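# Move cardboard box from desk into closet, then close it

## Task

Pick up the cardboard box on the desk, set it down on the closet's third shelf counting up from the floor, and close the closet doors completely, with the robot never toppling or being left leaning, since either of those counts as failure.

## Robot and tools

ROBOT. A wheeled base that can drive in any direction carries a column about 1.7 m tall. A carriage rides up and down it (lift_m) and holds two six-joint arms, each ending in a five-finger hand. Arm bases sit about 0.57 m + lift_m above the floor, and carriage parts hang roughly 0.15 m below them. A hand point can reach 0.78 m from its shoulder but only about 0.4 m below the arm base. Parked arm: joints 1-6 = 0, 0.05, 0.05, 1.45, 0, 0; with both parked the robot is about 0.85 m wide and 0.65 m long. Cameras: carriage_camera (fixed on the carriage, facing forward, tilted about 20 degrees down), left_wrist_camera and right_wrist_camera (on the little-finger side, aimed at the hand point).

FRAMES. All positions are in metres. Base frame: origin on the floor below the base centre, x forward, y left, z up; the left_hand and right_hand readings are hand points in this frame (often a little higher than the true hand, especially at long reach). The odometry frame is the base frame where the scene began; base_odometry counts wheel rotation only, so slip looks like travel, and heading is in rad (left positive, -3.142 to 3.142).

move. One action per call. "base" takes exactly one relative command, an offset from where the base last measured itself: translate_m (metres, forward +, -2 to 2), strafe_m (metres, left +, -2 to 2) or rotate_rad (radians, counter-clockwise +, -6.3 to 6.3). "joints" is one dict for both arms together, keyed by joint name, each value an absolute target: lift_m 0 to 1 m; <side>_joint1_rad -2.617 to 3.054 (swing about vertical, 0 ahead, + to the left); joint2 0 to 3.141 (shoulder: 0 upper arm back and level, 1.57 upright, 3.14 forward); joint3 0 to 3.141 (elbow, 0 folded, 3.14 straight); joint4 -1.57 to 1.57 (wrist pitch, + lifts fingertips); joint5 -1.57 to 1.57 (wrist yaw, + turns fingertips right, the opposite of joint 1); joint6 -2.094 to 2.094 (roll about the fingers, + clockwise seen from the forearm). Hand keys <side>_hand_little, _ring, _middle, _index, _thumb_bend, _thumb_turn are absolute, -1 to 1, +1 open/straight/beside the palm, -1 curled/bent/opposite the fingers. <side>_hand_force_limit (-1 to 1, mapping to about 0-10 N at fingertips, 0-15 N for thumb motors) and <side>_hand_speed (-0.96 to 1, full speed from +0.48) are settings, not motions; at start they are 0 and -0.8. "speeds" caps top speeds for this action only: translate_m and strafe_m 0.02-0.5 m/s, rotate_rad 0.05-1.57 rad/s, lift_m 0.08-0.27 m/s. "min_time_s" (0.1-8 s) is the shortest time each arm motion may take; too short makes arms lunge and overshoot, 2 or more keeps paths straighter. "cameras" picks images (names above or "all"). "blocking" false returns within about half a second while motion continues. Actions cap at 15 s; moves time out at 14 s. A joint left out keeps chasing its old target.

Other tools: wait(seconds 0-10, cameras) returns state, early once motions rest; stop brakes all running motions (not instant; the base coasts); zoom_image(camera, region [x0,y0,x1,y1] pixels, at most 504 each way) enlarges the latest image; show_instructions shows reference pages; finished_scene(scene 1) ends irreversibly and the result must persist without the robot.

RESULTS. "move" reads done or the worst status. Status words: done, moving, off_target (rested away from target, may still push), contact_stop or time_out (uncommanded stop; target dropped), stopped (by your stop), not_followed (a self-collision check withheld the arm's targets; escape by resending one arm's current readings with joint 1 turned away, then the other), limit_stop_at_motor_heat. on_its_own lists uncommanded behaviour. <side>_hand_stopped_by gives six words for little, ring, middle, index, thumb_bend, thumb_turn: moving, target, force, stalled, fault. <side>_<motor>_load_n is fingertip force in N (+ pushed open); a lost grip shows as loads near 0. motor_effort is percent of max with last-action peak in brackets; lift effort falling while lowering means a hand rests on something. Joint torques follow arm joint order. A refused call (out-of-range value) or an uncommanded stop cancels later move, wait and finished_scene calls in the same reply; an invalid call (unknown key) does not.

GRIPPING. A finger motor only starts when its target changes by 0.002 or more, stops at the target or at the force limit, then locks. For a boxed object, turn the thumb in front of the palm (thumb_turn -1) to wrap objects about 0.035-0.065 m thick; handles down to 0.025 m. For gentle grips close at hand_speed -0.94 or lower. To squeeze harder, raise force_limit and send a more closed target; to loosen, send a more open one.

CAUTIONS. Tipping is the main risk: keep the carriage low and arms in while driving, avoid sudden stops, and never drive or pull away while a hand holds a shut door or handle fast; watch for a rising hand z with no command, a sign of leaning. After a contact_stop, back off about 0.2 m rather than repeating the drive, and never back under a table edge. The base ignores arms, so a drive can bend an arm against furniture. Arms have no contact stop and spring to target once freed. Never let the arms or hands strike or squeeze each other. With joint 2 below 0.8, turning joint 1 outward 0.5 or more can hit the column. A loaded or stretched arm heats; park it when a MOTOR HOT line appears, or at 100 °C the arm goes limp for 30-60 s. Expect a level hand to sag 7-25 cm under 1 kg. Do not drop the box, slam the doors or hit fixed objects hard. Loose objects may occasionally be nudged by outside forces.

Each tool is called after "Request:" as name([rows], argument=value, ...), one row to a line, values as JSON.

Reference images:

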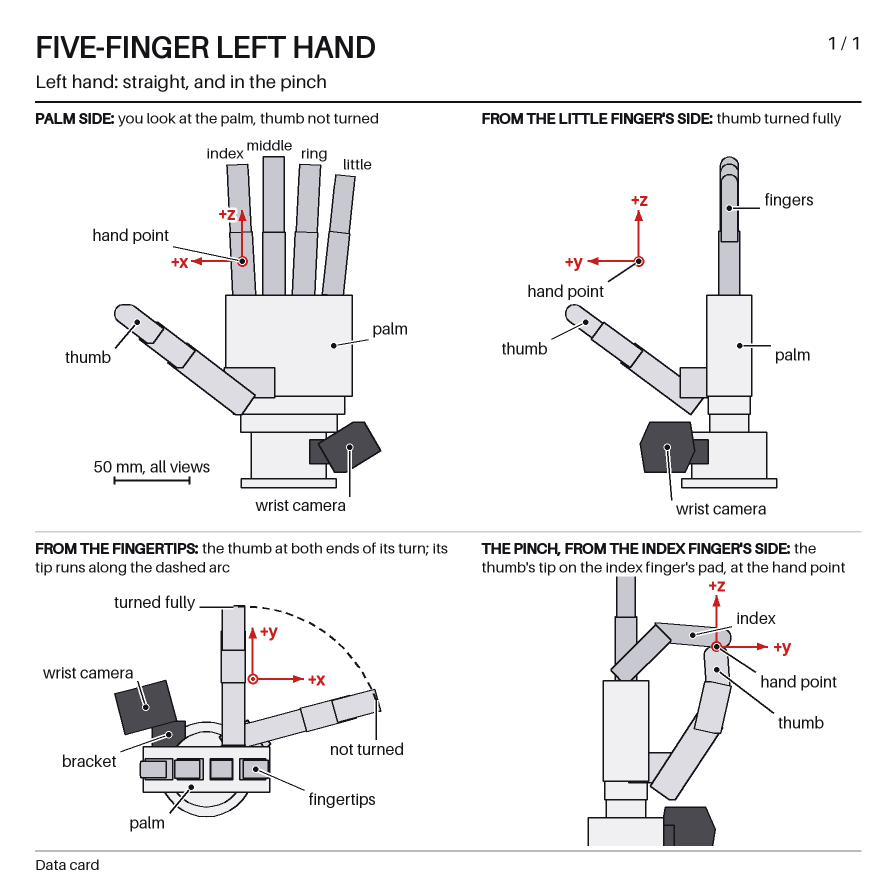

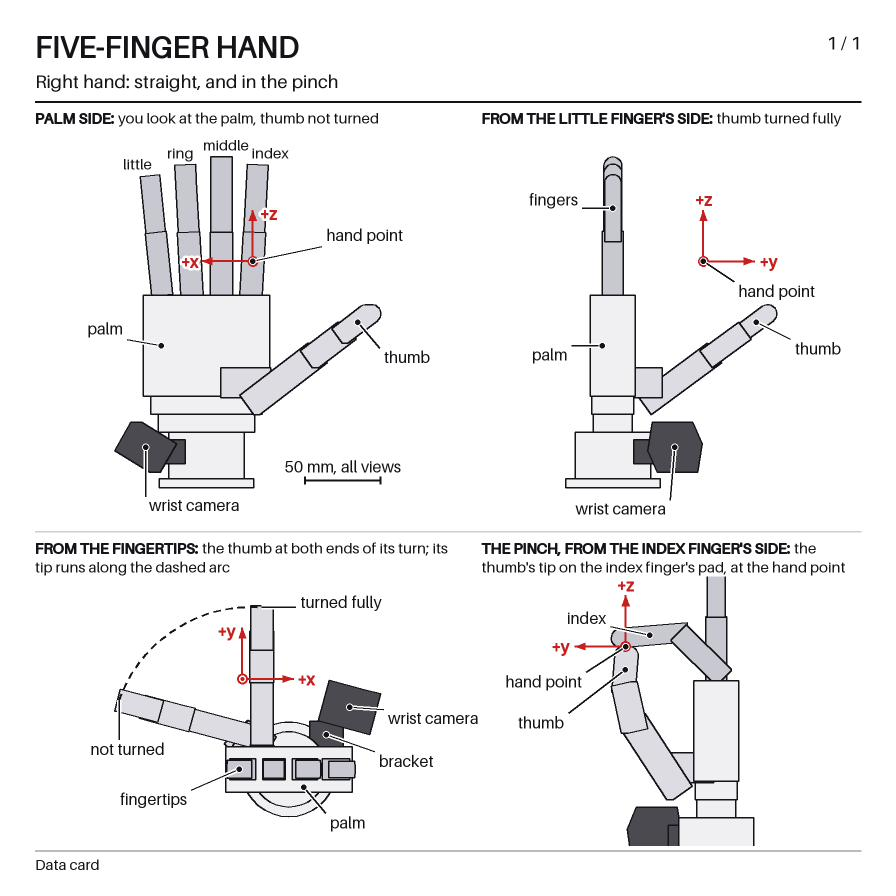

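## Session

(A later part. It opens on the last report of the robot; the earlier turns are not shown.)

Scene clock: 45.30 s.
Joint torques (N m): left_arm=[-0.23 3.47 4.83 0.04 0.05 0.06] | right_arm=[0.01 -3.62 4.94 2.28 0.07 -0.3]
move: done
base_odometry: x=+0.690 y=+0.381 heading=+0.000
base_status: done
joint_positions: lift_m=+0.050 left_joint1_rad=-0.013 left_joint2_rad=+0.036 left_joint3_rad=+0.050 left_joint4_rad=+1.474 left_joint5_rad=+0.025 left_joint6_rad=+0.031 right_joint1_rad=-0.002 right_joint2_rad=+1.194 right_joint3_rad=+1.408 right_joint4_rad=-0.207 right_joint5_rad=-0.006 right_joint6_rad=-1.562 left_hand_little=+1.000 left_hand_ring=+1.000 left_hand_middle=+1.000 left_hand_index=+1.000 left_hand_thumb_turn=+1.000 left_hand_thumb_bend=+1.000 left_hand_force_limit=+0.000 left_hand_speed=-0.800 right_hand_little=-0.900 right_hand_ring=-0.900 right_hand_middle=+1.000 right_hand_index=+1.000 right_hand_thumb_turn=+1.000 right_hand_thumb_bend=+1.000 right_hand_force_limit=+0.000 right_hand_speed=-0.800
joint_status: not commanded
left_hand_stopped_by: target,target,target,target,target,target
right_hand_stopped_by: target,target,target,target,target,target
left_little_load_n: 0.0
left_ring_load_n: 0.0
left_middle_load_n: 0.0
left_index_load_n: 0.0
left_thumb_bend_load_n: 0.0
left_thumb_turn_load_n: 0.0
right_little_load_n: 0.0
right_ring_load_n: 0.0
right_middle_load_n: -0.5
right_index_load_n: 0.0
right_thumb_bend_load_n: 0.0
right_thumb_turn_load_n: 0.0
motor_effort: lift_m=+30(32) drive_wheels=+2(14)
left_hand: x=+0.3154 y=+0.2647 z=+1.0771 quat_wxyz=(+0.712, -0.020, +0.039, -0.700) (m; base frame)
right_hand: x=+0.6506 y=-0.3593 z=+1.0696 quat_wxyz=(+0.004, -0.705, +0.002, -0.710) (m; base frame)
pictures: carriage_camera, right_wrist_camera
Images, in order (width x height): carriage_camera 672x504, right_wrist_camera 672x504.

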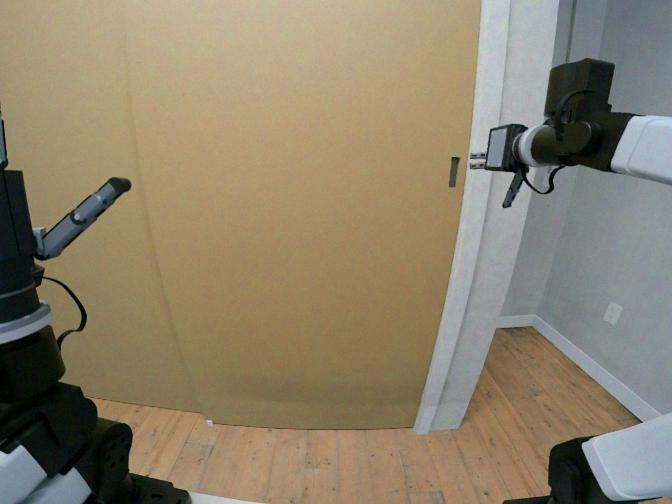

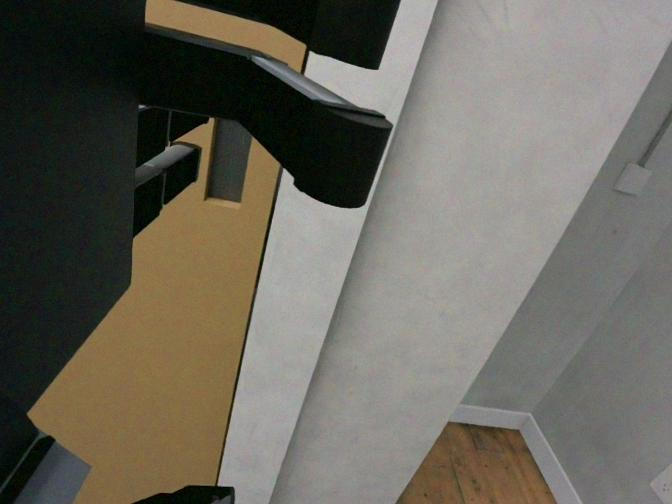

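Request:
move(base={"translate_m": 0.045}, joints={"lift_m": 0.027}, cameras=["carriage_camera", "right_wrist_camera"])

Request:
zoom_image(camera="carriage_camera", region=[400, 110, 540, 215])

Request:
zoom_image(camera="right_wrist_camera", region=[120, 60, 360, 240])

Scene clock: 47.47 s.
Joint torques (N m): left_arm=[-0.14 3.51 4.78 0.03 0.07 0.08] | right_arm=[0.13 -3.9 5.16 2.22 0.06 -0.31]
move: done
base_odometry: x=+0.735 y=+0.381 heading=+0.000
base_status: done
joint_positions: lift_m=+0.027 left_joint1_rad=-0.013 left_joint2_rad=+0.036 left_joint3_rad=+0.050 left_joint4_rad=+1.474 left_joint5_rad=+0.025 left_joint6_rad=+0.031 right_joint1_rad=-0.002 right_joint2_rad=+1.194 right_joint3_rad=+1.406 right_joint4_rad=-0.203 right_joint5_rad=-0.006 right_joint6_rad=-1.562 left_hand_little=+1.000 left_hand_ring=+1.000 left_hand_middle=+1.000 left_hand_index=+1.000 left_hand_thumb_turn=+1.000 left_hand_thumb_bend=+1.000 left_hand_force_limit=+0.000 left_hand_speed=-0.800 right_hand_little=-0.900 right_hand_ring=-0.900 right_hand_middle=+1.000 right_hand_index=+1.000 right_hand_thumb_turn=+1.000 right_hand_thumb_bend=+1.000 right_hand_force_limit=+0.000 right_hand_speed=-0.800
joint_status: all done
left_hand_stopped_by: target,target,target,target,target,target
right_hand_stopped_by: target,target,target,target,target,target
left_little_load_n: 0.0
left_ring_load_n: 0.0
left_middle_load_n: 0.0
left_index_load_n: 0.0
left_thumb_bend_load_n: 0.0
left_thumb_turn_load_n: 0.0
right_little_load_n: 0.0
right_ring_load_n: 0.0
right_middle_load_n: 0.0
right_index_load_n: 0.0
right_thumb_bend_load_n: 0.0
right_thumb_turn_load_n: 0.0
motor_effort: lift_m=+31(33) drive_wheels=-2(11)
left_hand: x=+0.3153 y=+0.2647 z=+1.0542 quat_wxyz=(+0.712, -0.020, +0.039, -0.700) (m; base frame)
right_hand: x=+0.6509 y=-0.3593 z=+1.0466 quat_wxyz=(+0.004, -0.704, +0.002, -0.710) (m; base frame)
pictures: carriage_camera, right_wrist_camera
Images, in order (width x height): carriage_camera 672x504, right_wrist_camera 672x504.

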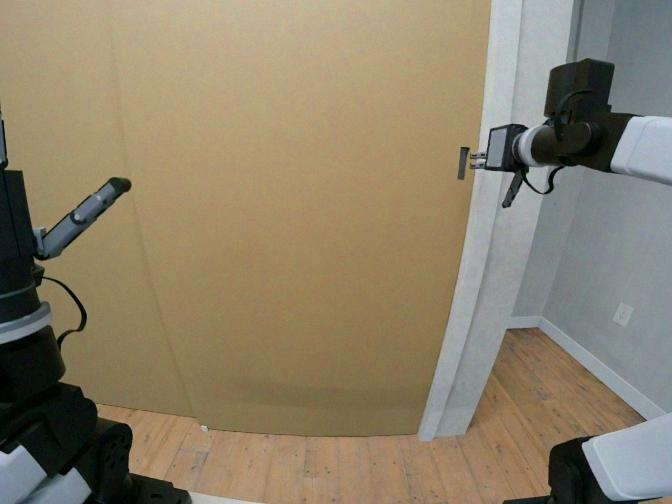

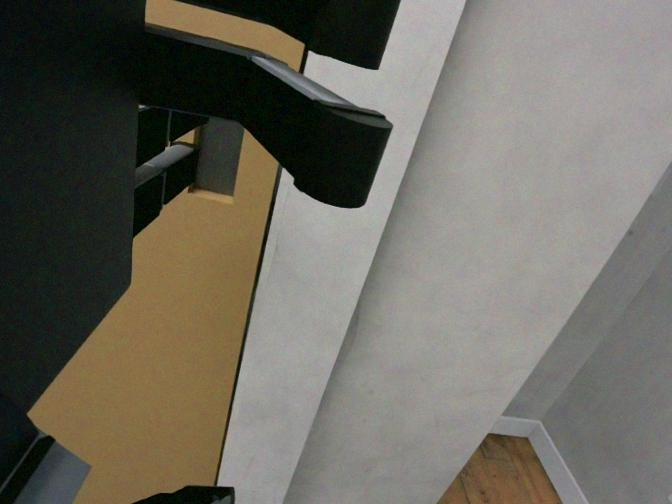

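Scaled by 3.600 from the camera's 672x504 image, which has a finer 960x720 frame.

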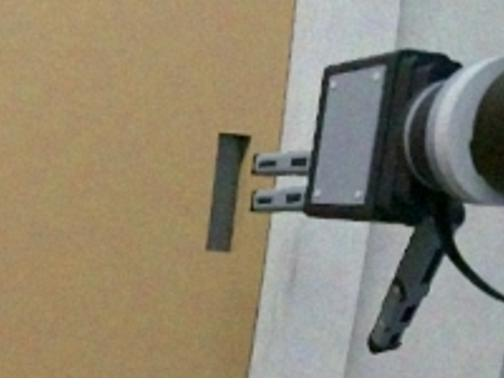

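Scaled by 2.100 from the camera's 672x504 image, which has a finer 960x720 frame.

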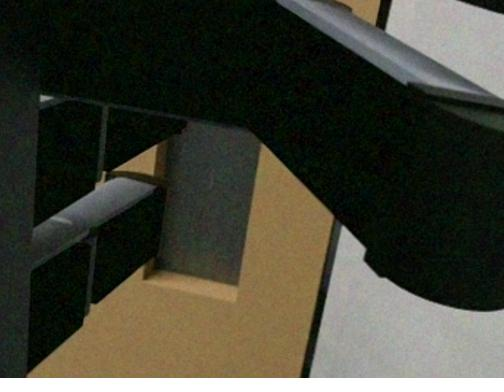

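Request:
move(base={"translate_m": 0.035}, speeds={"translate_m": 0.1}, cameras=["carriage_camera", "right_wrist_camera"])

Request:
zoom_image(camera="carriage_camera", region=[420, 120, 520, 200])

Request:
zoom_image(camera="right_wrist_camera", region=[120, 60, 360, 240])

Scene clock: 49.57 s.
Joint torques (N m): left_arm=[-0.13 3.66 4.78 0.02 0.06 0.06] | right_arm=[0.13 -3.69 5.16 2.17 0.08 -0.31]
move: done
base_odometry: x=+0.770 y=+0.381 heading=+0.000
base_status: done
joint_positions: lift_m=+0.027 left_joint1_rad=-0.013 left_joint2_rad=+0.036 left_joint3_rad=+0.050 left_joint4_rad=+1.474 left_joint5_rad=+0.025 left_joint6_rad=+0.031 right_joint1_rad=-0.002 right_joint2_rad=+1.194 right_joint3_rad=+1.406 right_joint4_rad=-0.202 right_joint5_rad=-0.006 right_joint6_rad=-1.562 left_hand_little=+1.000 left_hand_ring=+1.000 left_hand_middle=+1.000 left_hand_index=+1.000 left_hand_thumb_turn=+1.000 left_hand_thumb_bend=+1.000 left_hand_force_limit=+0.000 left_hand_speed=-0.800 right_hand_little=-0.900 right_hand_ring=-0.900 right_hand_middle=+1.000 right_hand_index=+1.000 right_hand_thumb_turn=+1.000 right_hand_thumb_bend=+1.000 right_hand_force_limit=+0.000 right_hand_speed=-0.800
joint_status: not commanded
left_hand_stopped_by: target,target,target,target,target,target
right_hand_stopped_by: target,target,target,target,target,target
left_little_load_n: 0.0
left_ring_load_n: 0.0
left_middle_load_n: 0.0
left_index_load_n: 0.0
left_thumb_bend_load_n: 0.0
left_thumb_turn_load_n: 0.0
right_little_load_n: 0.0
right_ring_load_n: 0.0
right_middle_load_n: -0.5
right_index_load_n: 0.0
right_thumb_bend_load_n: 0.0
right_thumb_turn_load_n: 0.0
motor_effort: lift_m=+31(31) drive_wheels=-1(14)
left_hand: x=+0.3153 y=+0.2647 z=+1.0542 quat_wxyz=(+0.712, -0.020, +0.039, -0.700) (m; base frame)
right_hand: x=+0.6510 y=-0.3593 z=+1.0468 quat_wxyz=(+0.004, -0.704, +0.002, -0.710) (m; base frame)
pictures: carriage_camera, right_wrist_camera
Images, in order (width x height): carriage_camera 672x504, right_wrist_camera 672x504.

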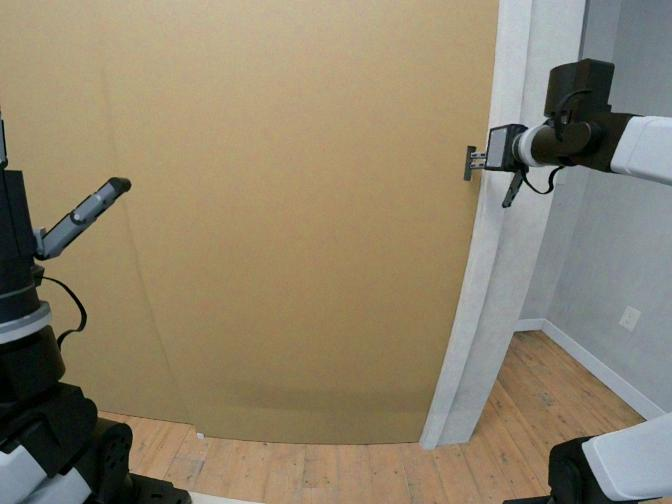

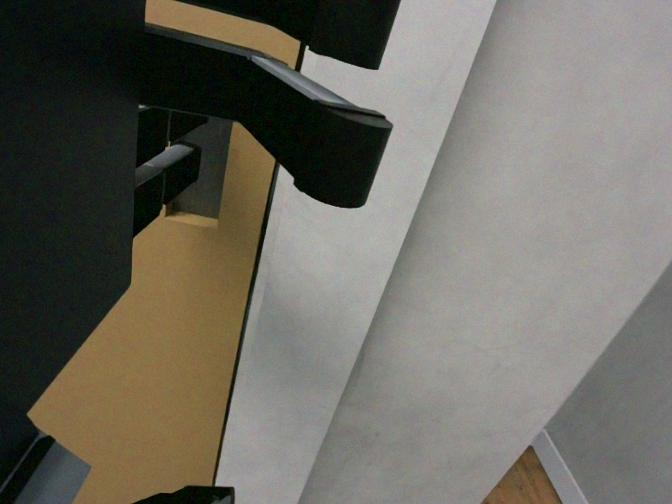

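Scaled by 5.040 from the camera's 672x504 image, which has a finer 960x720 frame.

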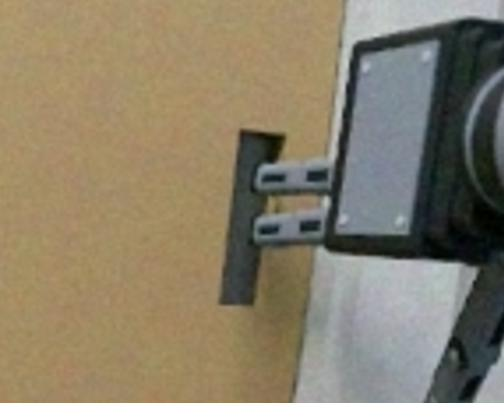

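Scaled by 2.100 from the camera's 672x504 image, which has a finer 960x720 frame.

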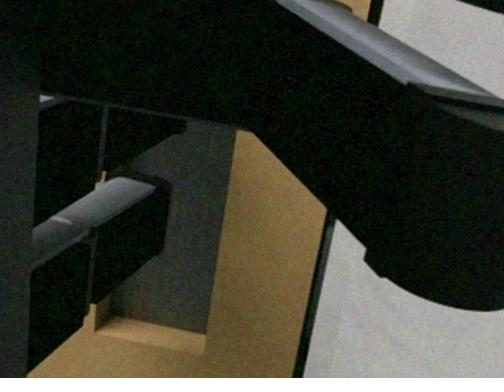

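Request:
move(base={"translate_m": 0.02}, speeds={"translate_m": 0.1}, cameras=["carriage_camera", "right_wrist_camera"])

Request:
zoom_image(camera="carriage_camera", region=[420, 120, 520, 200])

Request:
zoom_image(camera="right_wrist_camera", region=[120, 60, 360, 240])

Scene clock: 51.00 s.
Joint torques (N m): left_arm=[-0.16 3.54 4.7 0.02 0.08 0.06] | right_arm=[0.21 -2.33 5.11 2.32 0.05 -0.3]
move: done
base_odometry: x=+0.790 y=+0.381 heading=+0.000
base_status: done
joint_positions: lift_m=+0.027 left_joint1_rad=-0.013 left_joint2_rad=+0.036 left_joint3_rad=+0.050 left_joint4_rad=+1.473 left_joint5_rad=+0.025 left_joint6_rad=+0.031 right_joint1_rad=-0.002 right_joint2_rad=+1.183 right_joint3_rad=+1.406 right_joint4_rad=-0.209 right_joint5_rad=-0.006 right_joint6_rad=-1.562 left_hand_little=+1.000 left_hand_ring=+1.000 left_hand_middle=+1.000 left_hand_index=+1.000 left_hand_thumb_turn=+1.000 left_hand_thumb_bend=+1.000 left_hand_force_limit=+0.000 left_hand_speed=-0.800 right_hand_little=-0.900 right_hand_ring=-0.900 right_hand_middle=+1.000 right_hand_index=+1.000 right_hand_thumb_turn=+1.000 right_hand_thumb_bend=+1.000 right_hand_force_limit=+0.000 right_hand_speed=-0.800
joint_status: not commanded
left_hand_stopped_by: target,target,target,target,target,target
right_hand_stopped_by: target,target,target,target,target,target
left_little_load_n: 0.0
left_ring_load_n: 0.0
left_middle_load_n: 0.0
left_index_load_n: 0.0
left_thumb_bend_load_n: 0.0
left_thumb_turn_load_n: 0.0
right_little_load_n: 0.0
right_ring_load_n: 0.0
right_middle_load_n: 0.0
right_index_load_n: 0.0
right_thumb_bend_load_n: 0.0
right_thumb_turn_load_n: 0.0
motor_effort: lift_m=+30(32) drive_wheels=+0(14)
left_hand: x=+0.3155 y=+0.2647 z=+1.0541 quat_wxyz=(+0.712, -0.020, +0.039, -0.700) (m; base frame)
right_hand: x=+0.6471 y=-0.3593 z=+1.0493 quat_wxyz=(+0.004, -0.702, +0.002, -0.712) (m; base frame)
pictures: carriage_camera, right_wrist_camera
Images, in order (width x height): carriage_camera 672x504, right_wrist_camera 672x504.

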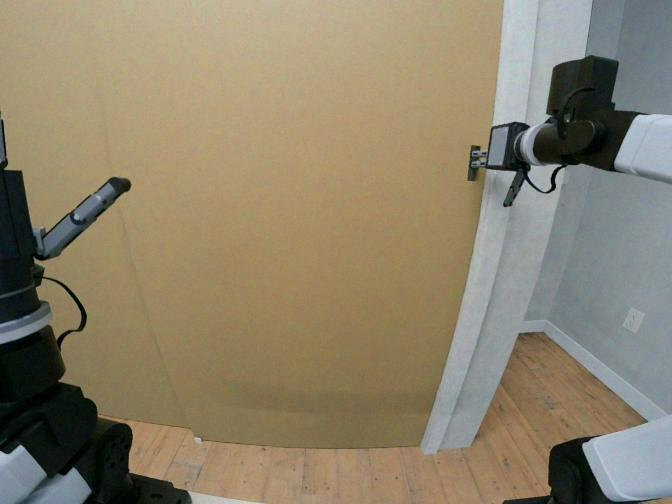

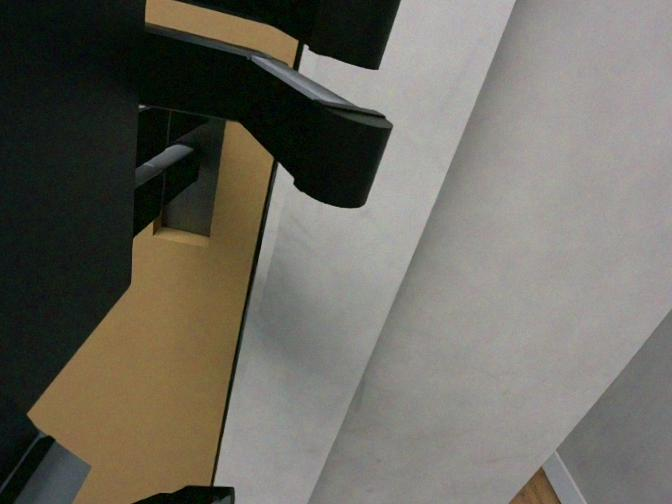

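Scaled by 5.040 from the camera's 672x504 image, which has a finer 960x720 frame.

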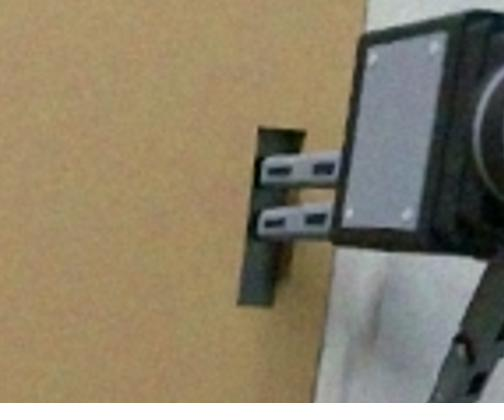

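Scaled by 2.100 from the camera's 672x504 image, which has a finer 960x720 frame.

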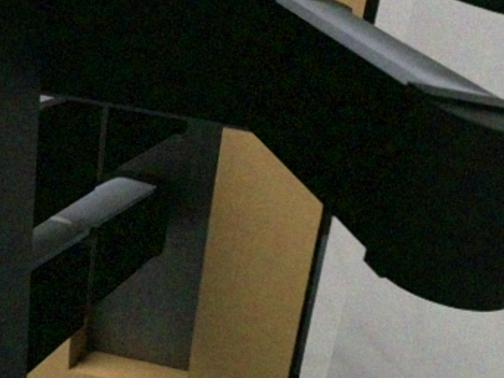

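Request:
move(base={"strafe_m": 0.1}, speeds={"strafe_m": 0.08}, cameras=["carriage_camera", "right_wrist_camera"])

Scene clock: 53.20 s.
Joint torques (N m): left_arm=[-0.23 3.45 4.86 0.02 0.06 0.07] | right_arm=[3.99 -3.38 5.08 2.21 -2.26 -0.11]
move: done
base_odometry: x=+0.790 y=+0.481 heading=+0.000
base_status: done
joint_positions: lift_m=+0.027 left_joint1_rad=-0.013 left_joint2_rad=+0.036 left_joint3_rad=+0.050 left_joint4_rad=+1.473 left_joint5_rad=+0.025 left_joint6_rad=+0.031 right_joint1_rad=-0.044 right_joint2_rad=+1.191 right_joint3_rad=+1.406 right_joint4_rad=-0.200 right_joint5_rad=+0.190 right_joint6_rad=-1.578 left_hand_little=+1.000 left_hand_ring=+1.000 left_hand_middle=+1.000 left_hand_index=+1.000 left_hand_thumb_turn=+1.000 left_hand_thumb_bend=+1.000 left_hand_force_limit=+0.000 left_hand_speed=-0.800 right_hand_little=-0.900 right_hand_ring=-0.900 right_hand_middle=+0.999 right_hand_index=+1.000 right_hand_thumb_turn=+1.000 right_hand_thumb_bend=+1.000 right_hand_force_limit=+0.000 right_hand_speed=-0.800
joint_status: not commanded
left_hand_stopped_by: target,target,target,target,target,target
right_hand_stopped_by: target,target,target,target,target,target
left_little_load_n: 0.0
left_ring_load_n: 0.0
left_middle_load_n: 0.0
left_index_load_n: 0.0
left_thumb_bend_load_n: 0.0
left_thumb_turn_load_n: 0.0
right_little_load_n: 0.0
right_ring_load_n: 0.0
right_middle_load_n: -10.5
right_index_load_n: -0.5
right_thumb_bend_load_n: 0.0
right_thumb_turn_load_n: 0.0
motor_effort: lift_m=+30(32) drive_wheels=+4(12)
left_hand: x=+0.3155 y=+0.2646 z=+1.0541 quat_wxyz=(+0.712, -0.020, +0.039, -0.700) (m; base frame)
right_hand: x=+0.6302 y=-0.4132 z=+1.0495 quat_wxyz=(-0.085, -0.697, +0.081, -0.707) (m; base frame)
pictures: carriage_camera, right_wrist_camera
Images, in order (width x height): carriage_camera 672x504, right_wrist_camera 672x504.

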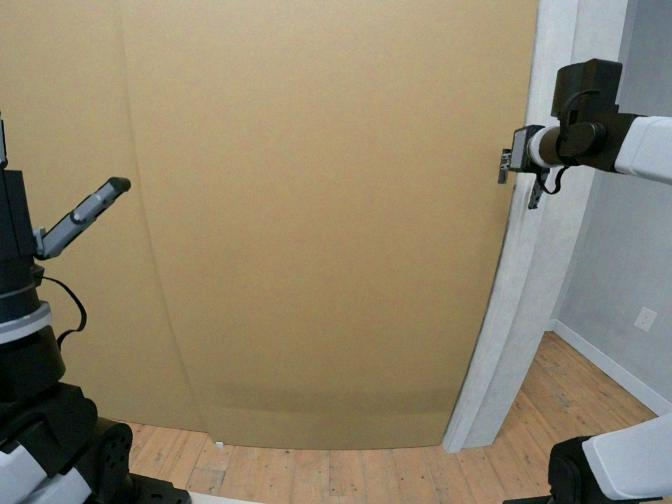

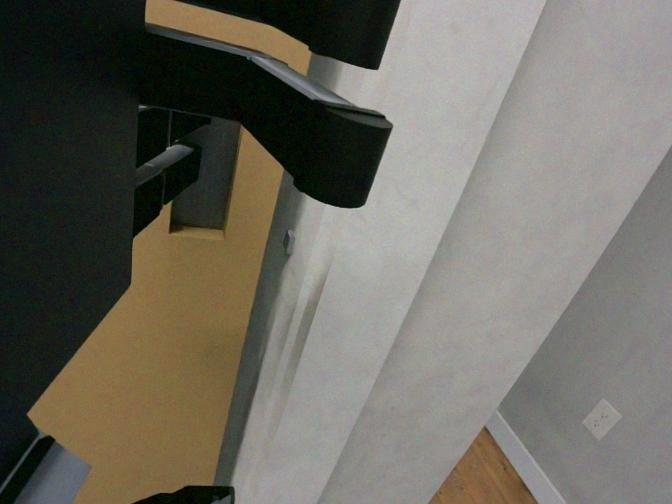

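Request:
move(base={"strafe_m": 0.2}, speeds={"strafe_m": 0.08}, cameras=["carriage_camera", "right_wrist_camera"])

Scene clock: 56.93 s.
Joint torques (N m): left_arm=[-0.17 3.58 4.81 0.05 0.11 0.07] | right_arm=[4.64 -2.21 5.12 2.31 -2.57 -0.03]
move: done
base_odometry: x=+0.790 y=+0.681 heading=+0.000
base_status: done
joint_positions: lift_m=+0.027 left_joint1_rad=-0.013 left_joint2_rad=+0.036 left_joint3_rad=+0.050 left_joint4_rad=+1.473 left_joint5_rad=+0.025 left_joint6_rad=+0.031 right_joint1_rad=-0.051 right_joint2_rad=+1.182 right_joint3_rad=+1.406 right_joint4_rad=-0.213 right_joint5_rad=+0.217 right_joint6_rad=-1.579 left_hand_little=+1.000 left_hand_ring=+1.000 left_hand_middle=+1.000 left_hand_index=+1.000 left_hand_thumb_turn=+1.000 left_hand_thumb_bend=+1.000 left_hand_force_limit=+0.000 left_hand_speed=-0.800 right_hand_little=-0.900 right_hand_ring=-0.900 right_hand_middle=+0.999 right_hand_index=+1.000 right_hand_thumb_turn=+1.000 right_hand_thumb_bend=+1.000 right_hand_force_limit=+0.000 right_hand_speed=-0.800
joint_status: not commanded
left_hand_stopped_by: target,target,target,target,target,target
right_hand_stopped_by: target,target,target,target,target,target
left_little_load_n: 0.0
left_ring_load_n: 0.0
left_middle_load_n: 0.0
left_index_load_n: 0.0
left_thumb_bend_load_n: 0.0
left_thumb_turn_load_n: 0.0
right_little_load_n: 0.0
right_ring_load_n: 0.0
right_middle_load_n: -6.0
right_index_load_n: -5.5
right_thumb_bend_load_n: 0.0
right_thumb_turn_load_n: 0.0
motor_effort: lift_m=+30(32) drive_wheels=+4(16)
left_hand: x=+0.3155 y=+0.2646 z=+1.0541 quat_wxyz=(+0.712, -0.020, +0.039, -0.700) (m; base frame)
right_hand: x=+0.6231 y=-0.4205 z=+1.0498 quat_wxyz=(-0.097, -0.697, +0.092, -0.705) (m; base frame)
pictures: carriage_camera, right_wrist_camera
Images, in order (width x height): carriage_camera 672x504, right_wrist_camera 672x504.

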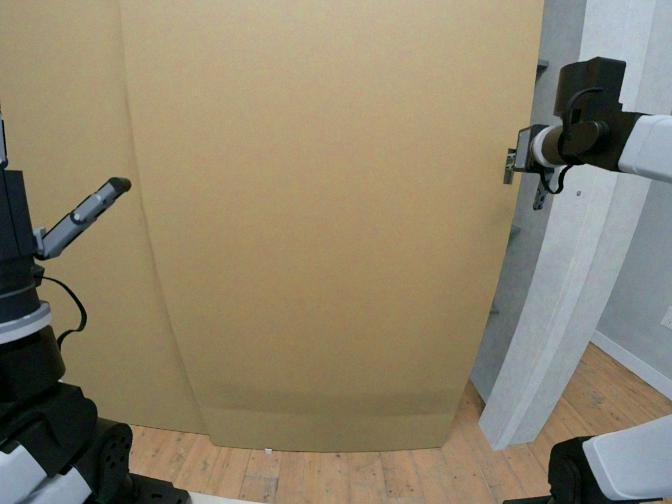

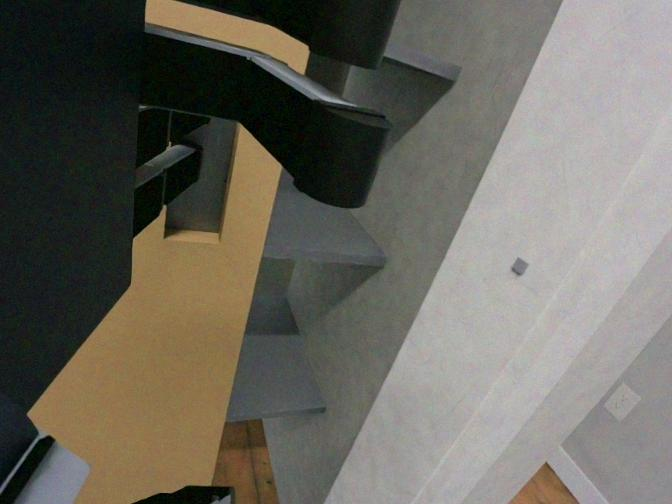

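Request:
move(base={"strafe_m": 0.4}, speeds={"strafe_m": 0.1}, cameras=["carriage_camera", "right_wrist_camera"])

Scene clock: 61.93 s.
Joint torques (N m): left_arm=[-0.01 3.6 4.83 0.03 0.09 0.06] | right_arm=[5.01 0.76 4.92 2.68 -3.39 0.02]
move: done
base_odometry: x=+0.791 y=+1.081 heading=-0.001
base_status: done
joint_positions: lift_m=+0.027 left_joint1_rad=-0.013 left_joint2_rad=+0.036 left_joint3_rad=+0.050 left_joint4_rad=+1.473 left_joint5_rad=+0.026 left_joint6_rad=+0.031 right_joint1_rad=-0.057 right_joint2_rad=+1.156 right_joint3_rad=+1.406 right_joint4_rad=-0.254 right_joint5_rad=+0.293 right_joint6_rad=-1.587 left_hand_little=+1.000 left_hand_ring=+1.000 left_hand_middle=+1.000 left_hand_index=+1.000 left_hand_thumb_turn=+1.000 left_hand_thumb_bend=+1.000 left_hand_force_limit=+0.000 left_hand_speed=-0.800 right_hand_little=-0.900 right_hand_ring=-0.900 right_hand_middle=+0.999 right_hand_index=+0.999 right_hand_thumb_turn=+1.000 right_hand_thumb_bend=+1.000 right_hand_force_limit=+0.000 right_hand_speed=-0.800
joint_status: not commanded
left_hand_stopped_by: target,target,target,target,target,target
right_hand_stopped_by: target,target,target,target,target,target
left_little_load_n: 0.0
left_ring_load_n: 0.0
left_middle_load_n: 0.0
left_index_load_n: 0.0
left_thumb_bend_load_n: 0.0
left_thumb_turn_load_n: 0.0
right_little_load_n: 0.0
right_ring_load_n: 0.0
right_middle_load_n: -13.0
right_index_load_n: -5.0
right_thumb_bend_load_n: 0.0
right_thumb_turn_load_n: 0.0
motor_effort: lift_m=+30(32) drive_wheels=+4(16)
left_hand: x=+0.3155 y=+0.2646 z=+1.0541 quat_wxyz=(+0.712, -0.020, +0.039, -0.700) (m; base frame)
right_hand: x=+0.6039 y=-0.4353 z=+1.0492 quat_wxyz=(-0.129, -0.699, +0.117, -0.694) (m; base frame)
pictures: carriage_camera, right_wrist_camera
Images, in order (width x height): carriage_camera 672x504, right_wrist_camera 672x504.

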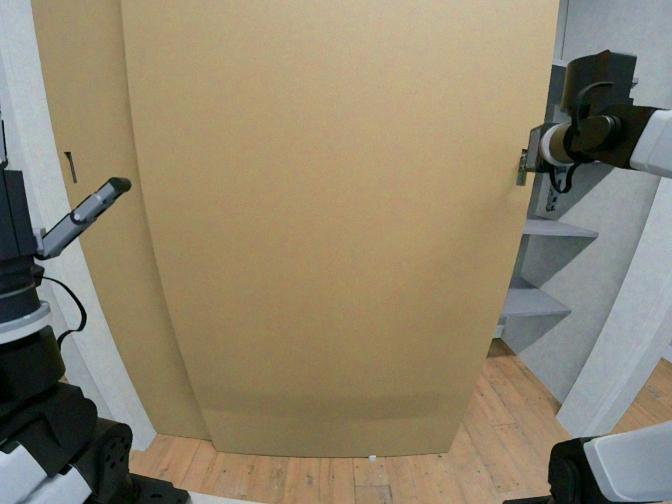

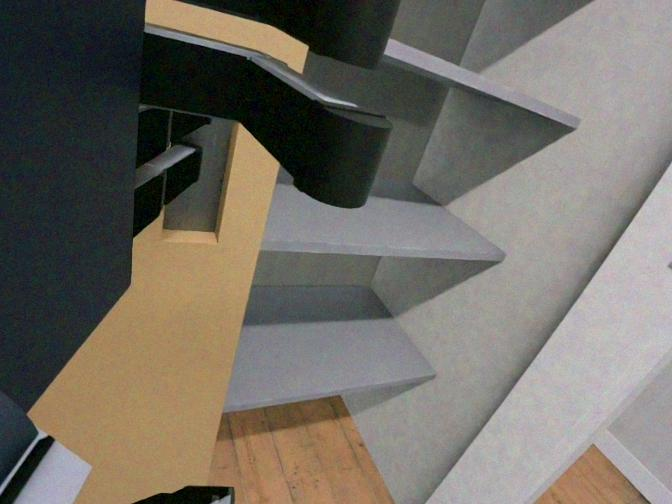

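Request:
move(base={"strafe_m": -0.07}, speeds={"strafe_m": 0.1}, cameras=[])

Request:
move(base={"translate_m": -0.5}, speeds={"translate_m": 0.25}, cameras=["carriage_camera", "right_wrist_camera"])

Scene clock: 64.00 s.
Joint torques (N m): left_arm=[-0.06 3.56 4.86 0.02 0.07 0.08] | right_arm=[1.65 4.98 4.96 3.28 -1.25 -0.02]
move: done
base_odometry: x=+0.790 y=+1.011 heading=-0.001
base_status: done
joint_positions: lift_m=+0.027 left_joint1_rad=-0.013 left_joint2_rad=+0.036 left_joint3_rad=+0.050 left_joint4_rad=+1.473 left_joint5_rad=+0.026 left_joint6_rad=+0.031 right_joint1_rad=-0.019 right_joint2_rad=+1.119 right_joint3_rad=+1.406 right_joint4_rad=-0.306 right_joint5_rad=+0.102 right_joint6_rad=-1.584 left_hand_little=+1.000 left_hand_ring=+1.000 left_hand_middle=+1.000 left_hand_index=+1.000 left_hand_thumb_turn=+1.000 left_hand_thumb_bend=+1.000 left_hand_force_limit=+0.000 left_hand_speed=-0.800 right_hand_little=-0.900 right_hand_ring=-0.900 right_hand_middle=+0.999 right_hand_index=+1.000 right_hand_thumb_turn=+1.000 right_hand_thumb_bend=+1.000 right_hand_force_limit=+0.000 right_hand_speed=-0.800
joint_status: not commanded
left_hand_stopped_by: target,target,target,target,target,target
right_hand_stopped_by: target,target,target,target,target,target
left_little_load_n: 0.0
left_ring_load_n: 0.0
left_middle_load_n: 0.0
left_index_load_n: 0.0
left_thumb_bend_load_n: 0.0
left_thumb_turn_load_n: 0.0
right_little_load_n: 0.0
right_ring_load_n: 0.0
right_middle_load_n: -6.0
right_index_load_n: 0.0
right_thumb_bend_load_n: 0.0
right_thumb_turn_load_n: -0.5
motor_effort: lift_m=+30(32) drive_wheels=+3(9)
left_hand: x=+0.3155 y=+0.2646 z=+1.0541 quat_wxyz=(+0.712, -0.020, +0.039, -0.700) (m; base frame)
right_hand: x=+0.6142 y=-0.3868 z=+1.0492 quat_wxyz=(-0.047, -0.713, +0.038, -0.699) (m; base frame)
pictures: none
No camera images: "cameras" was empty.

Scene clock: 67.30 s.
Joint torques (N m): left_arm=[-0.14 3.62 4.74 0.04 0.05 0.07] | right_arm=[0.49 -3.95 5.37 2.28 -0.09 -0.06]
move: done
base_odometry: x=+0.290 y=+1.011 heading=-0.001
base_status: done
joint_positions: lift_m=+0.027 left_joint1_rad=-0.013 left_joint2_rad=+0.036 left_joint3_rad=+0.050 left_joint4_rad=+1.474 left_joint5_rad=+0.026 left_joint6_rad=+0.031 right_joint1_rad=-0.004 right_joint2_rad=+1.195 right_joint3_rad=+1.406 right_joint4_rad=-0.206 right_joint5_rad=+0.008 right_joint6_rad=-1.580 left_hand_little=+1.000 left_hand_ring=+1.000 left_hand_middle=+1.000 left_hand_index=+1.000 left_hand_thumb_turn=+1.000 left_hand_thumb_bend=+1.000 left_hand_force_limit=+0.000 left_hand_speed=-0.800 right_hand_little=-0.900 right_hand_ring=-0.900 right_hand_middle=+1.000 right_hand_index=+1.000 right_hand_thumb_turn=+1.000 right_hand_thumb_bend=+1.000 right_hand_force_limit=+0.000 right_hand_speed=-0.800
joint_status: not commanded
left_hand_stopped_by: target,target,target,target,target,target
right_hand_stopped_by: target,target,target,target,target,target
left_little_load_n: 0.0
left_ring_load_n: 0.0
left_middle_load_n: 0.0
left_index_load_n: 0.0
left_thumb_bend_load_n: 0.0
left_thumb_turn_load_n: 0.0
right_little_load_n: 0.0
right_ring_load_n: 0.0
right_middle_load_n: 0.0
right_index_load_n: 0.0
right_thumb_bend_load_n: 0.0
right_thumb_turn_load_n: 0.0
motor_effort: lift_m=+31(32) drive_wheels=+0(14)
left_hand: x=+0.3154 y=+0.2646 z=+1.0541 quat_wxyz=(+0.712, -0.019, +0.039, -0.700) (m; base frame)
right_hand: x=+0.6501 y=-0.3635 z=+1.0464 quat_wxyz=(-0.008, -0.705, +0.001, -0.709) (m; base frame)
pictures: carriage_camera, right_wrist_camera
Images, in order (width x height): carriage_camera 672x504, right_wrist_camera 672x504.

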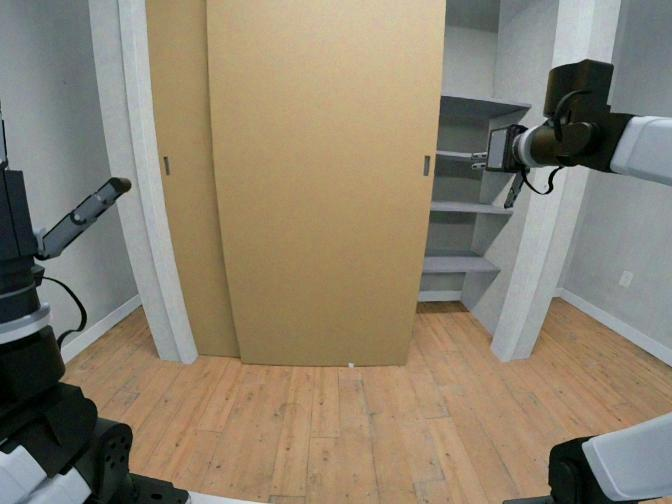

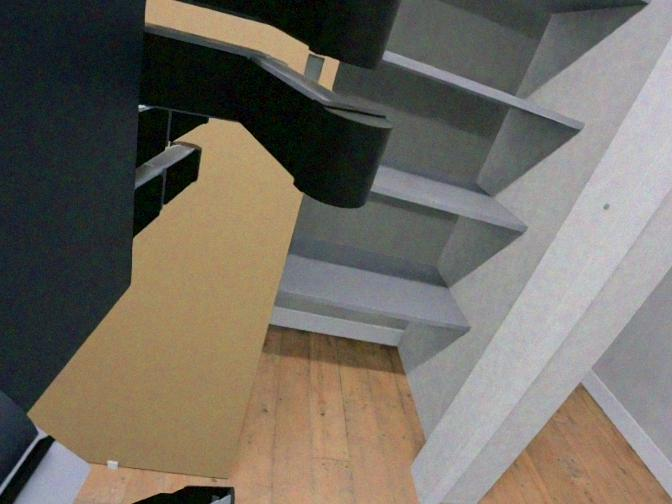

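Request:
move(joints={"right_joint1_rad": 0, "right_joint2_rad": 0.05, "right_joint3_rad": 0.05, "right_joint4_rad": 1.45, "right_joint5_rad": 0, "right_joint6_rad": 0, "right_hand_ring": 1, "right_hand_little": 1, "lift_m": 0.3}, base={"strafe_m": -0.45}, cameras=["carriage_camera"])

Request:
zoom_image(camera="carriage_camera", region=[180, 0, 580, 400])

Scene clock: 71.87 s.
Joint torques (N m): left_arm=[-0.2 3.6 4.81 0.02 0.04 0.07] | right_arm=[0.13 3.25 3.36 0.09 -0.11 -0.03]
move: done
base_odometry: x=+0.290 y=+0.561 heading=-0.001
base_status: done
joint_positions: lift_m=+0.300 left_joint1_rad=-0.012 left_joint2_rad=+0.036 left_joint3_rad=+0.050 left_joint4_rad=+1.474 left_joint5_rad=+0.027 left_joint6_rad=+0.031 right_joint1_rad=-0.002 right_joint2_rad=+0.063 right_joint3_rad=+0.062 right_joint4_rad=+1.440 right_joint5_rad=+0.003 right_joint6_rad=-0.009 left_hand_little=+1.000 left_hand_ring=+1.000 left_hand_middle=+1.000 left_hand_index=+1.000 left_hand_thumb_turn=+1.000 left_hand_thumb_bend=+1.000 left_hand_force_limit=+0.000 left_hand_speed=-0.800 right_hand_little=+1.000 right_hand_ring=+1.000 right_hand_middle=+1.000 right_hand_index=+1.000 right_hand_thumb_turn=+1.000 right_hand_thumb_bend=+1.000 right_hand_force_limit=+0.000 right_hand_speed=-0.800
joint_status: all done
left_hand_stopped_by: target,target,target,target,target,target
right_hand_stopped_by: target,target,target,target,target,target
left_little_load_n: 0.0
left_ring_load_n: 0.0
left_middle_load_n: 0.0
left_index_load_n: 0.0
left_thumb_bend_load_n: 0.0
left_thumb_turn_load_n: 0.0
right_little_load_n: 0.0
right_ring_load_n: 0.0
right_middle_load_n: 0.0
right_index_load_n: 0.0
right_thumb_bend_load_n: 0.0
right_thumb_turn_load_n: 0.0
motor_effort: lift_m=+36(44) drive_wheels=+0(12)
left_hand: x=+0.3154 y=+0.2645 z=+1.3266 quat_wxyz=(+0.713, -0.019, +0.039, -0.700) (m; base frame)
right_hand: x=+0.3294 y=-0.2702 z=+1.3267 quat_wxyz=(+0.702, -0.046, +0.048, -0.709) (m; base frame)
pictures: carriage_camera
Images, in order (width x height): carriage_camera 672x504.

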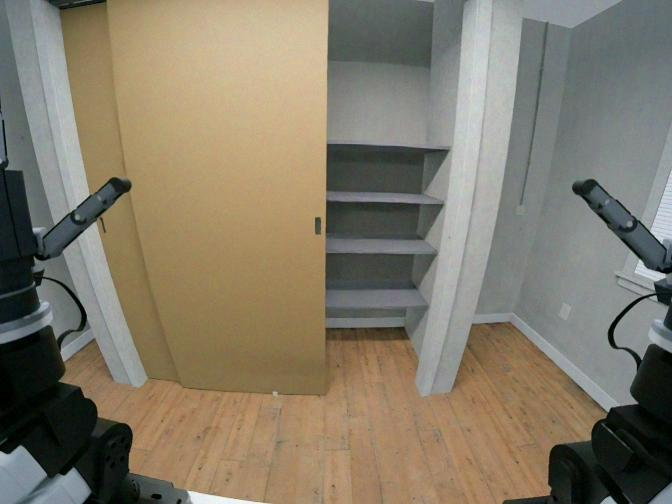

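Scaled by 1.260 from the camera's 672x504 image, which has a finer 960x720 frame.

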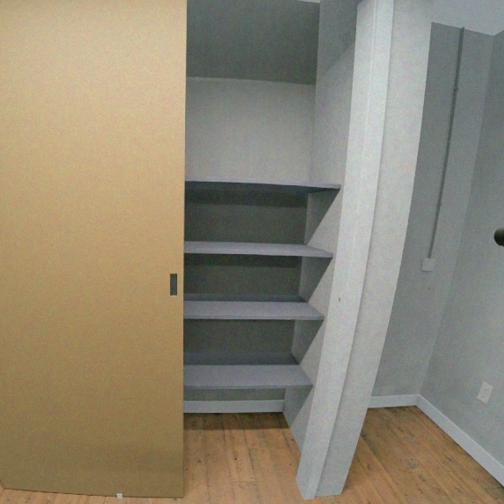

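Request:
move(base={"rotate_rad": 3.1416}, cameras=["carriage_camera"])

Request:
zoom_image(camera="carriage_camera", region=[250, 180, 420, 350])

Scene clock: 77.60 s.
Joint torques (N m): left_arm=[-0.21 3.56 4.79 0.04 0.04 0.07] | right_arm=[0.25 3.06 3.52 0.04 -0.04 -0.03]
move: done
base_odometry: x=+0.290 y=+0.561 heading=+3.141
base_status: done
joint_positions: lift_m=+0.300 left_joint1_rad=-0.012 left_joint2_rad=+0.036 left_joint3_rad=+0.050 left_joint4_rad=+1.473 left_joint5_rad=+0.027 left_joint6_rad=+0.031 right_joint1_rad=-0.002 right_joint2_rad=+0.063 right_joint3_rad=+0.059 right_joint4_rad=+1.443 right_joint5_rad=+0.003 right_joint6_rad=-0.009 left_hand_little=+1.000 left_hand_ring=+1.000 left_hand_middle=+1.000 left_hand_index=+1.000 left_hand_thumb_turn=+1.000 left_hand_thumb_bend=+1.000 left_hand_force_limit=+0.000 left_hand_speed=-0.800 right_hand_little=+1.000 right_hand_ring=+1.000 right_hand_middle=+1.000 right_hand_index=+1.000 right_hand_thumb_turn=+1.000 right_hand_thumb_bend=+1.000 right_hand_force_limit=+0.000 right_hand_speed=-0.800
joint_status: not commanded
left_hand_stopped_by: target,target,target,target,target,target
right_hand_stopped_by: target,target,target,target,target,target
left_little_load_n: 0.0
left_ring_load_n: 0.0
left_middle_load_n: 0.0
left_index_load_n: 0.0
left_thumb_bend_load_n: 0.0
left_thumb_turn_load_n: 0.0
right_little_load_n: 0.0
right_ring_load_n: 0.0
right_middle_load_n: 0.0
right_index_load_n: 0.0
right_thumb_bend_load_n: 0.0
right_thumb_turn_load_n: 0.0
motor_effort: lift_m=+37(38) drive_wheels=+6(15)
left_hand: x=+0.3155 y=+0.2645 z=+1.3266 quat_wxyz=(+0.713, -0.019, +0.039, -0.700) (m; base frame)
right_hand: x=+0.3294 y=-0.2702 z=+1.3261 quat_wxyz=(+0.702, -0.045, +0.048, -0.709) (m; base frame)
pictures: carriage_camera
Images, in order (width x height): carriage_camera 672x504.

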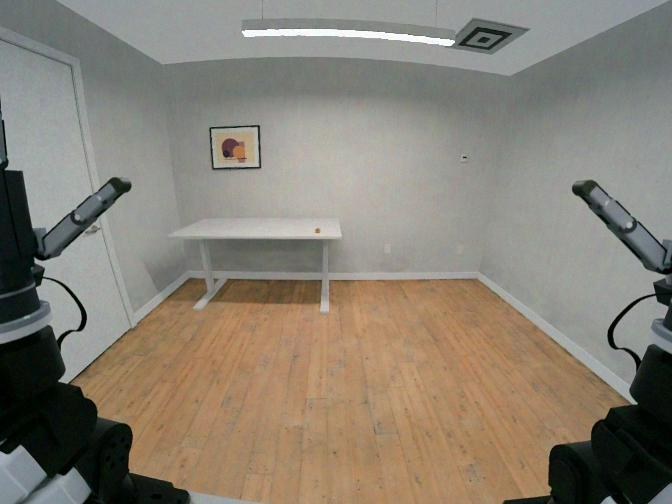

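Scaled by 2.965 from the camera's 672x504 image, which has a finer 960x720 frame.

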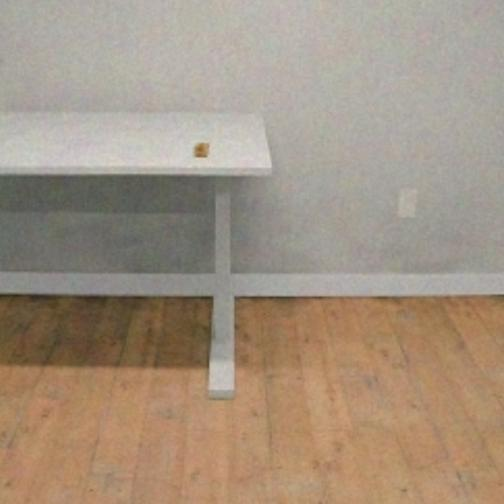

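Request:
move(base={"strafe_m": 0.44}, cameras=[])

Request:
move(base={"translate_m": 1.1}, cameras=["carriage_camera"])

Request:
zoom_image(camera="carriage_camera", region=[340, 180, 510, 310])

Scene clock: 85.47 s.
Joint torques (N m): left_arm=[-0.17 3.54 4.85 0.03 0.06 0.06] | right_arm=[0.21 3.1 3.52 0.04 -0.05 -0.06]
move: done
base_odometry: x=+0.290 y=+0.121 heading=+3.141
base_status: done
joint_positions: lift_m=+0.300 left_joint1_rad=-0.013 left_joint2_rad=+0.036 left_joint3_rad=+0.050 left_joint4_rad=+1.473 left_joint5_rad=+0.026 left_joint6_rad=+0.031 right_joint1_rad=-0.003 right_joint2_rad=+0.063 right_joint3_rad=+0.059 right_joint4_rad=+1.443 right_joint5_rad=+0.002 right_joint6_rad=-0.009 left_hand_little=+1.000 left_hand_ring=+1.000 left_hand_middle=+1.000 left_hand_index=+1.000 left_hand_thumb_turn=+1.000 left_hand_thumb_bend=+1.000 left_hand_force_limit=+0.000 left_hand_speed=-0.800 right_hand_little=+1.000 right_hand_ring=+1.000 right_hand_middle=+1.000 right_hand_index=+1.000 right_hand_thumb_turn=+1.000 right_hand_thumb_bend=+1.000 right_hand_force_limit=+0.000 right_hand_speed=-0.800
joint_status: not commanded
left_hand_stopped_by: target,target,target,target,target,target
right_hand_stopped_by: target,target,target,target,target,target
left_little_load_n: 0.0
left_ring_load_n: 0.0
left_middle_load_n: 0.0
left_index_load_n: 0.0
left_thumb_bend_load_n: 0.0
left_thumb_turn_load_n: 0.0
right_little_load_n: 0.0
right_ring_load_n: 0.0
right_middle_load_n: 0.0
right_index_load_n: 0.0
right_thumb_bend_load_n: 0.0
right_thumb_turn_load_n: 0.0
motor_effort: lift_m=+36(38) drive_wheels=-3(19)
left_hand: x=+0.3155 y=+0.2646 z=+1.3266 quat_wxyz=(+0.712, -0.020, +0.039, -0.700) (m; base frame)
right_hand: x=+0.3294 y=-0.2700 z=+1.3261 quat_wxyz=(+0.702, -0.046, +0.047, -0.710) (m; base frame)
pictures: none
No camera images: "cameras" was empty.

Scene clock: 89.97 s.
Joint torques (N m): left_arm=[-0.14 3.63 4.85 0.03 0.06 0.07] | right_arm=[0.39 3.17 3.66 0.04 -0.03 -0.08]
move: done
base_odometry: x=-0.810 y=+0.121 heading=+3.141
base_status: done
joint_positions: lift_m=+0.300 left_joint1_rad=-0.013 left_joint2_rad=+0.036 left_joint3_rad=+0.050 left_joint4_rad=+1.473 left_joint5_rad=+0.026 left_joint6_rad=+0.031 right_joint1_rad=-0.003 right_joint2_rad=+0.063 right_joint3_rad=+0.059 right_joint4_rad=+1.445 right_joint5_rad=+0.002 right_joint6_rad=-0.009 left_hand_little=+1.000 left_hand_ring=+1.000 left_hand_middle=+1.000 left_hand_index=+1.000 left_hand_thumb_turn=+1.000 left_hand_thumb_bend=+1.000 left_hand_force_limit=+0.000 left_hand_speed=-0.800 right_hand_little=+1.000 right_hand_ring=+1.000 right_hand_middle=+1.000 right_hand_index=+1.000 right_hand_thumb_turn=+1.000 right_hand_thumb_bend=+1.000 right_hand_force_limit=+0.000 right_hand_speed=-0.800
joint_status: not commanded
left_hand_stopped_by: target,target,target,target,target,target
right_hand_stopped_by: target,target,target,target,target,target
left_little_load_n: 0.0
left_ring_load_n: 0.0
left_middle_load_n: 0.0
left_index_load_n: 0.0
left_thumb_bend_load_n: 0.0
left_thumb_turn_load_n: 0.0
right_little_load_n: -0.5
right_ring_load_n: 0.0
right_middle_load_n: 0.0
right_index_load_n: 0.0
right_thumb_bend_load_n: 0.0
right_thumb_turn_load_n: 0.0
motor_effort: lift_m=+37(38) drive_wheels=-1(16)
left_hand: x=+0.3155 y=+0.2646 z=+1.3266 quat_wxyz=(+0.712, -0.020, +0.039, -0.700) (m; base frame)
right_hand: x=+0.3289 y=-0.2700 z=+1.3263 quat_wxyz=(+0.702, -0.045, +0.047, -0.710) (m; base frame)
pictures: carriage_camera
Images, in order (width x height): carriage_camera 672x504.

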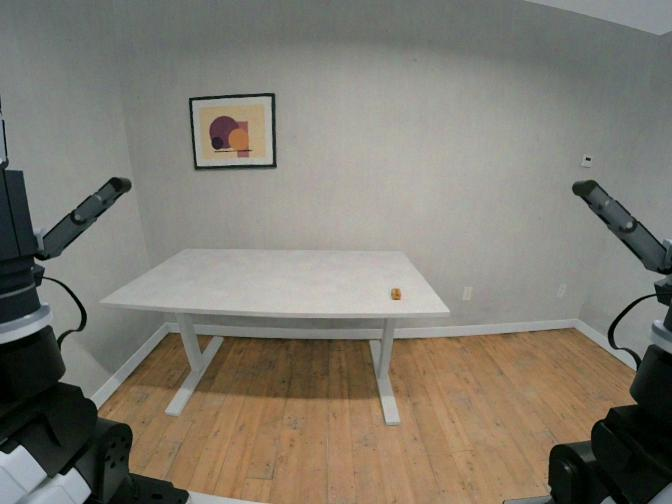

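Scaled by 2.965 from the camera's 672x504 image, which has a finer 960x720 frame.

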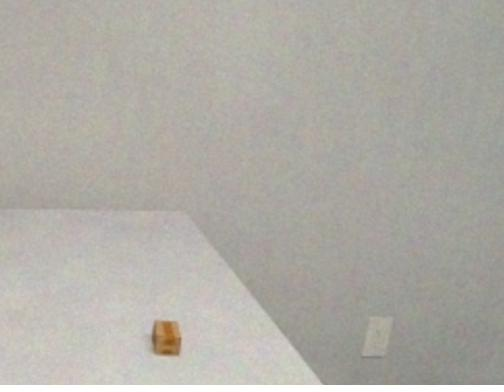

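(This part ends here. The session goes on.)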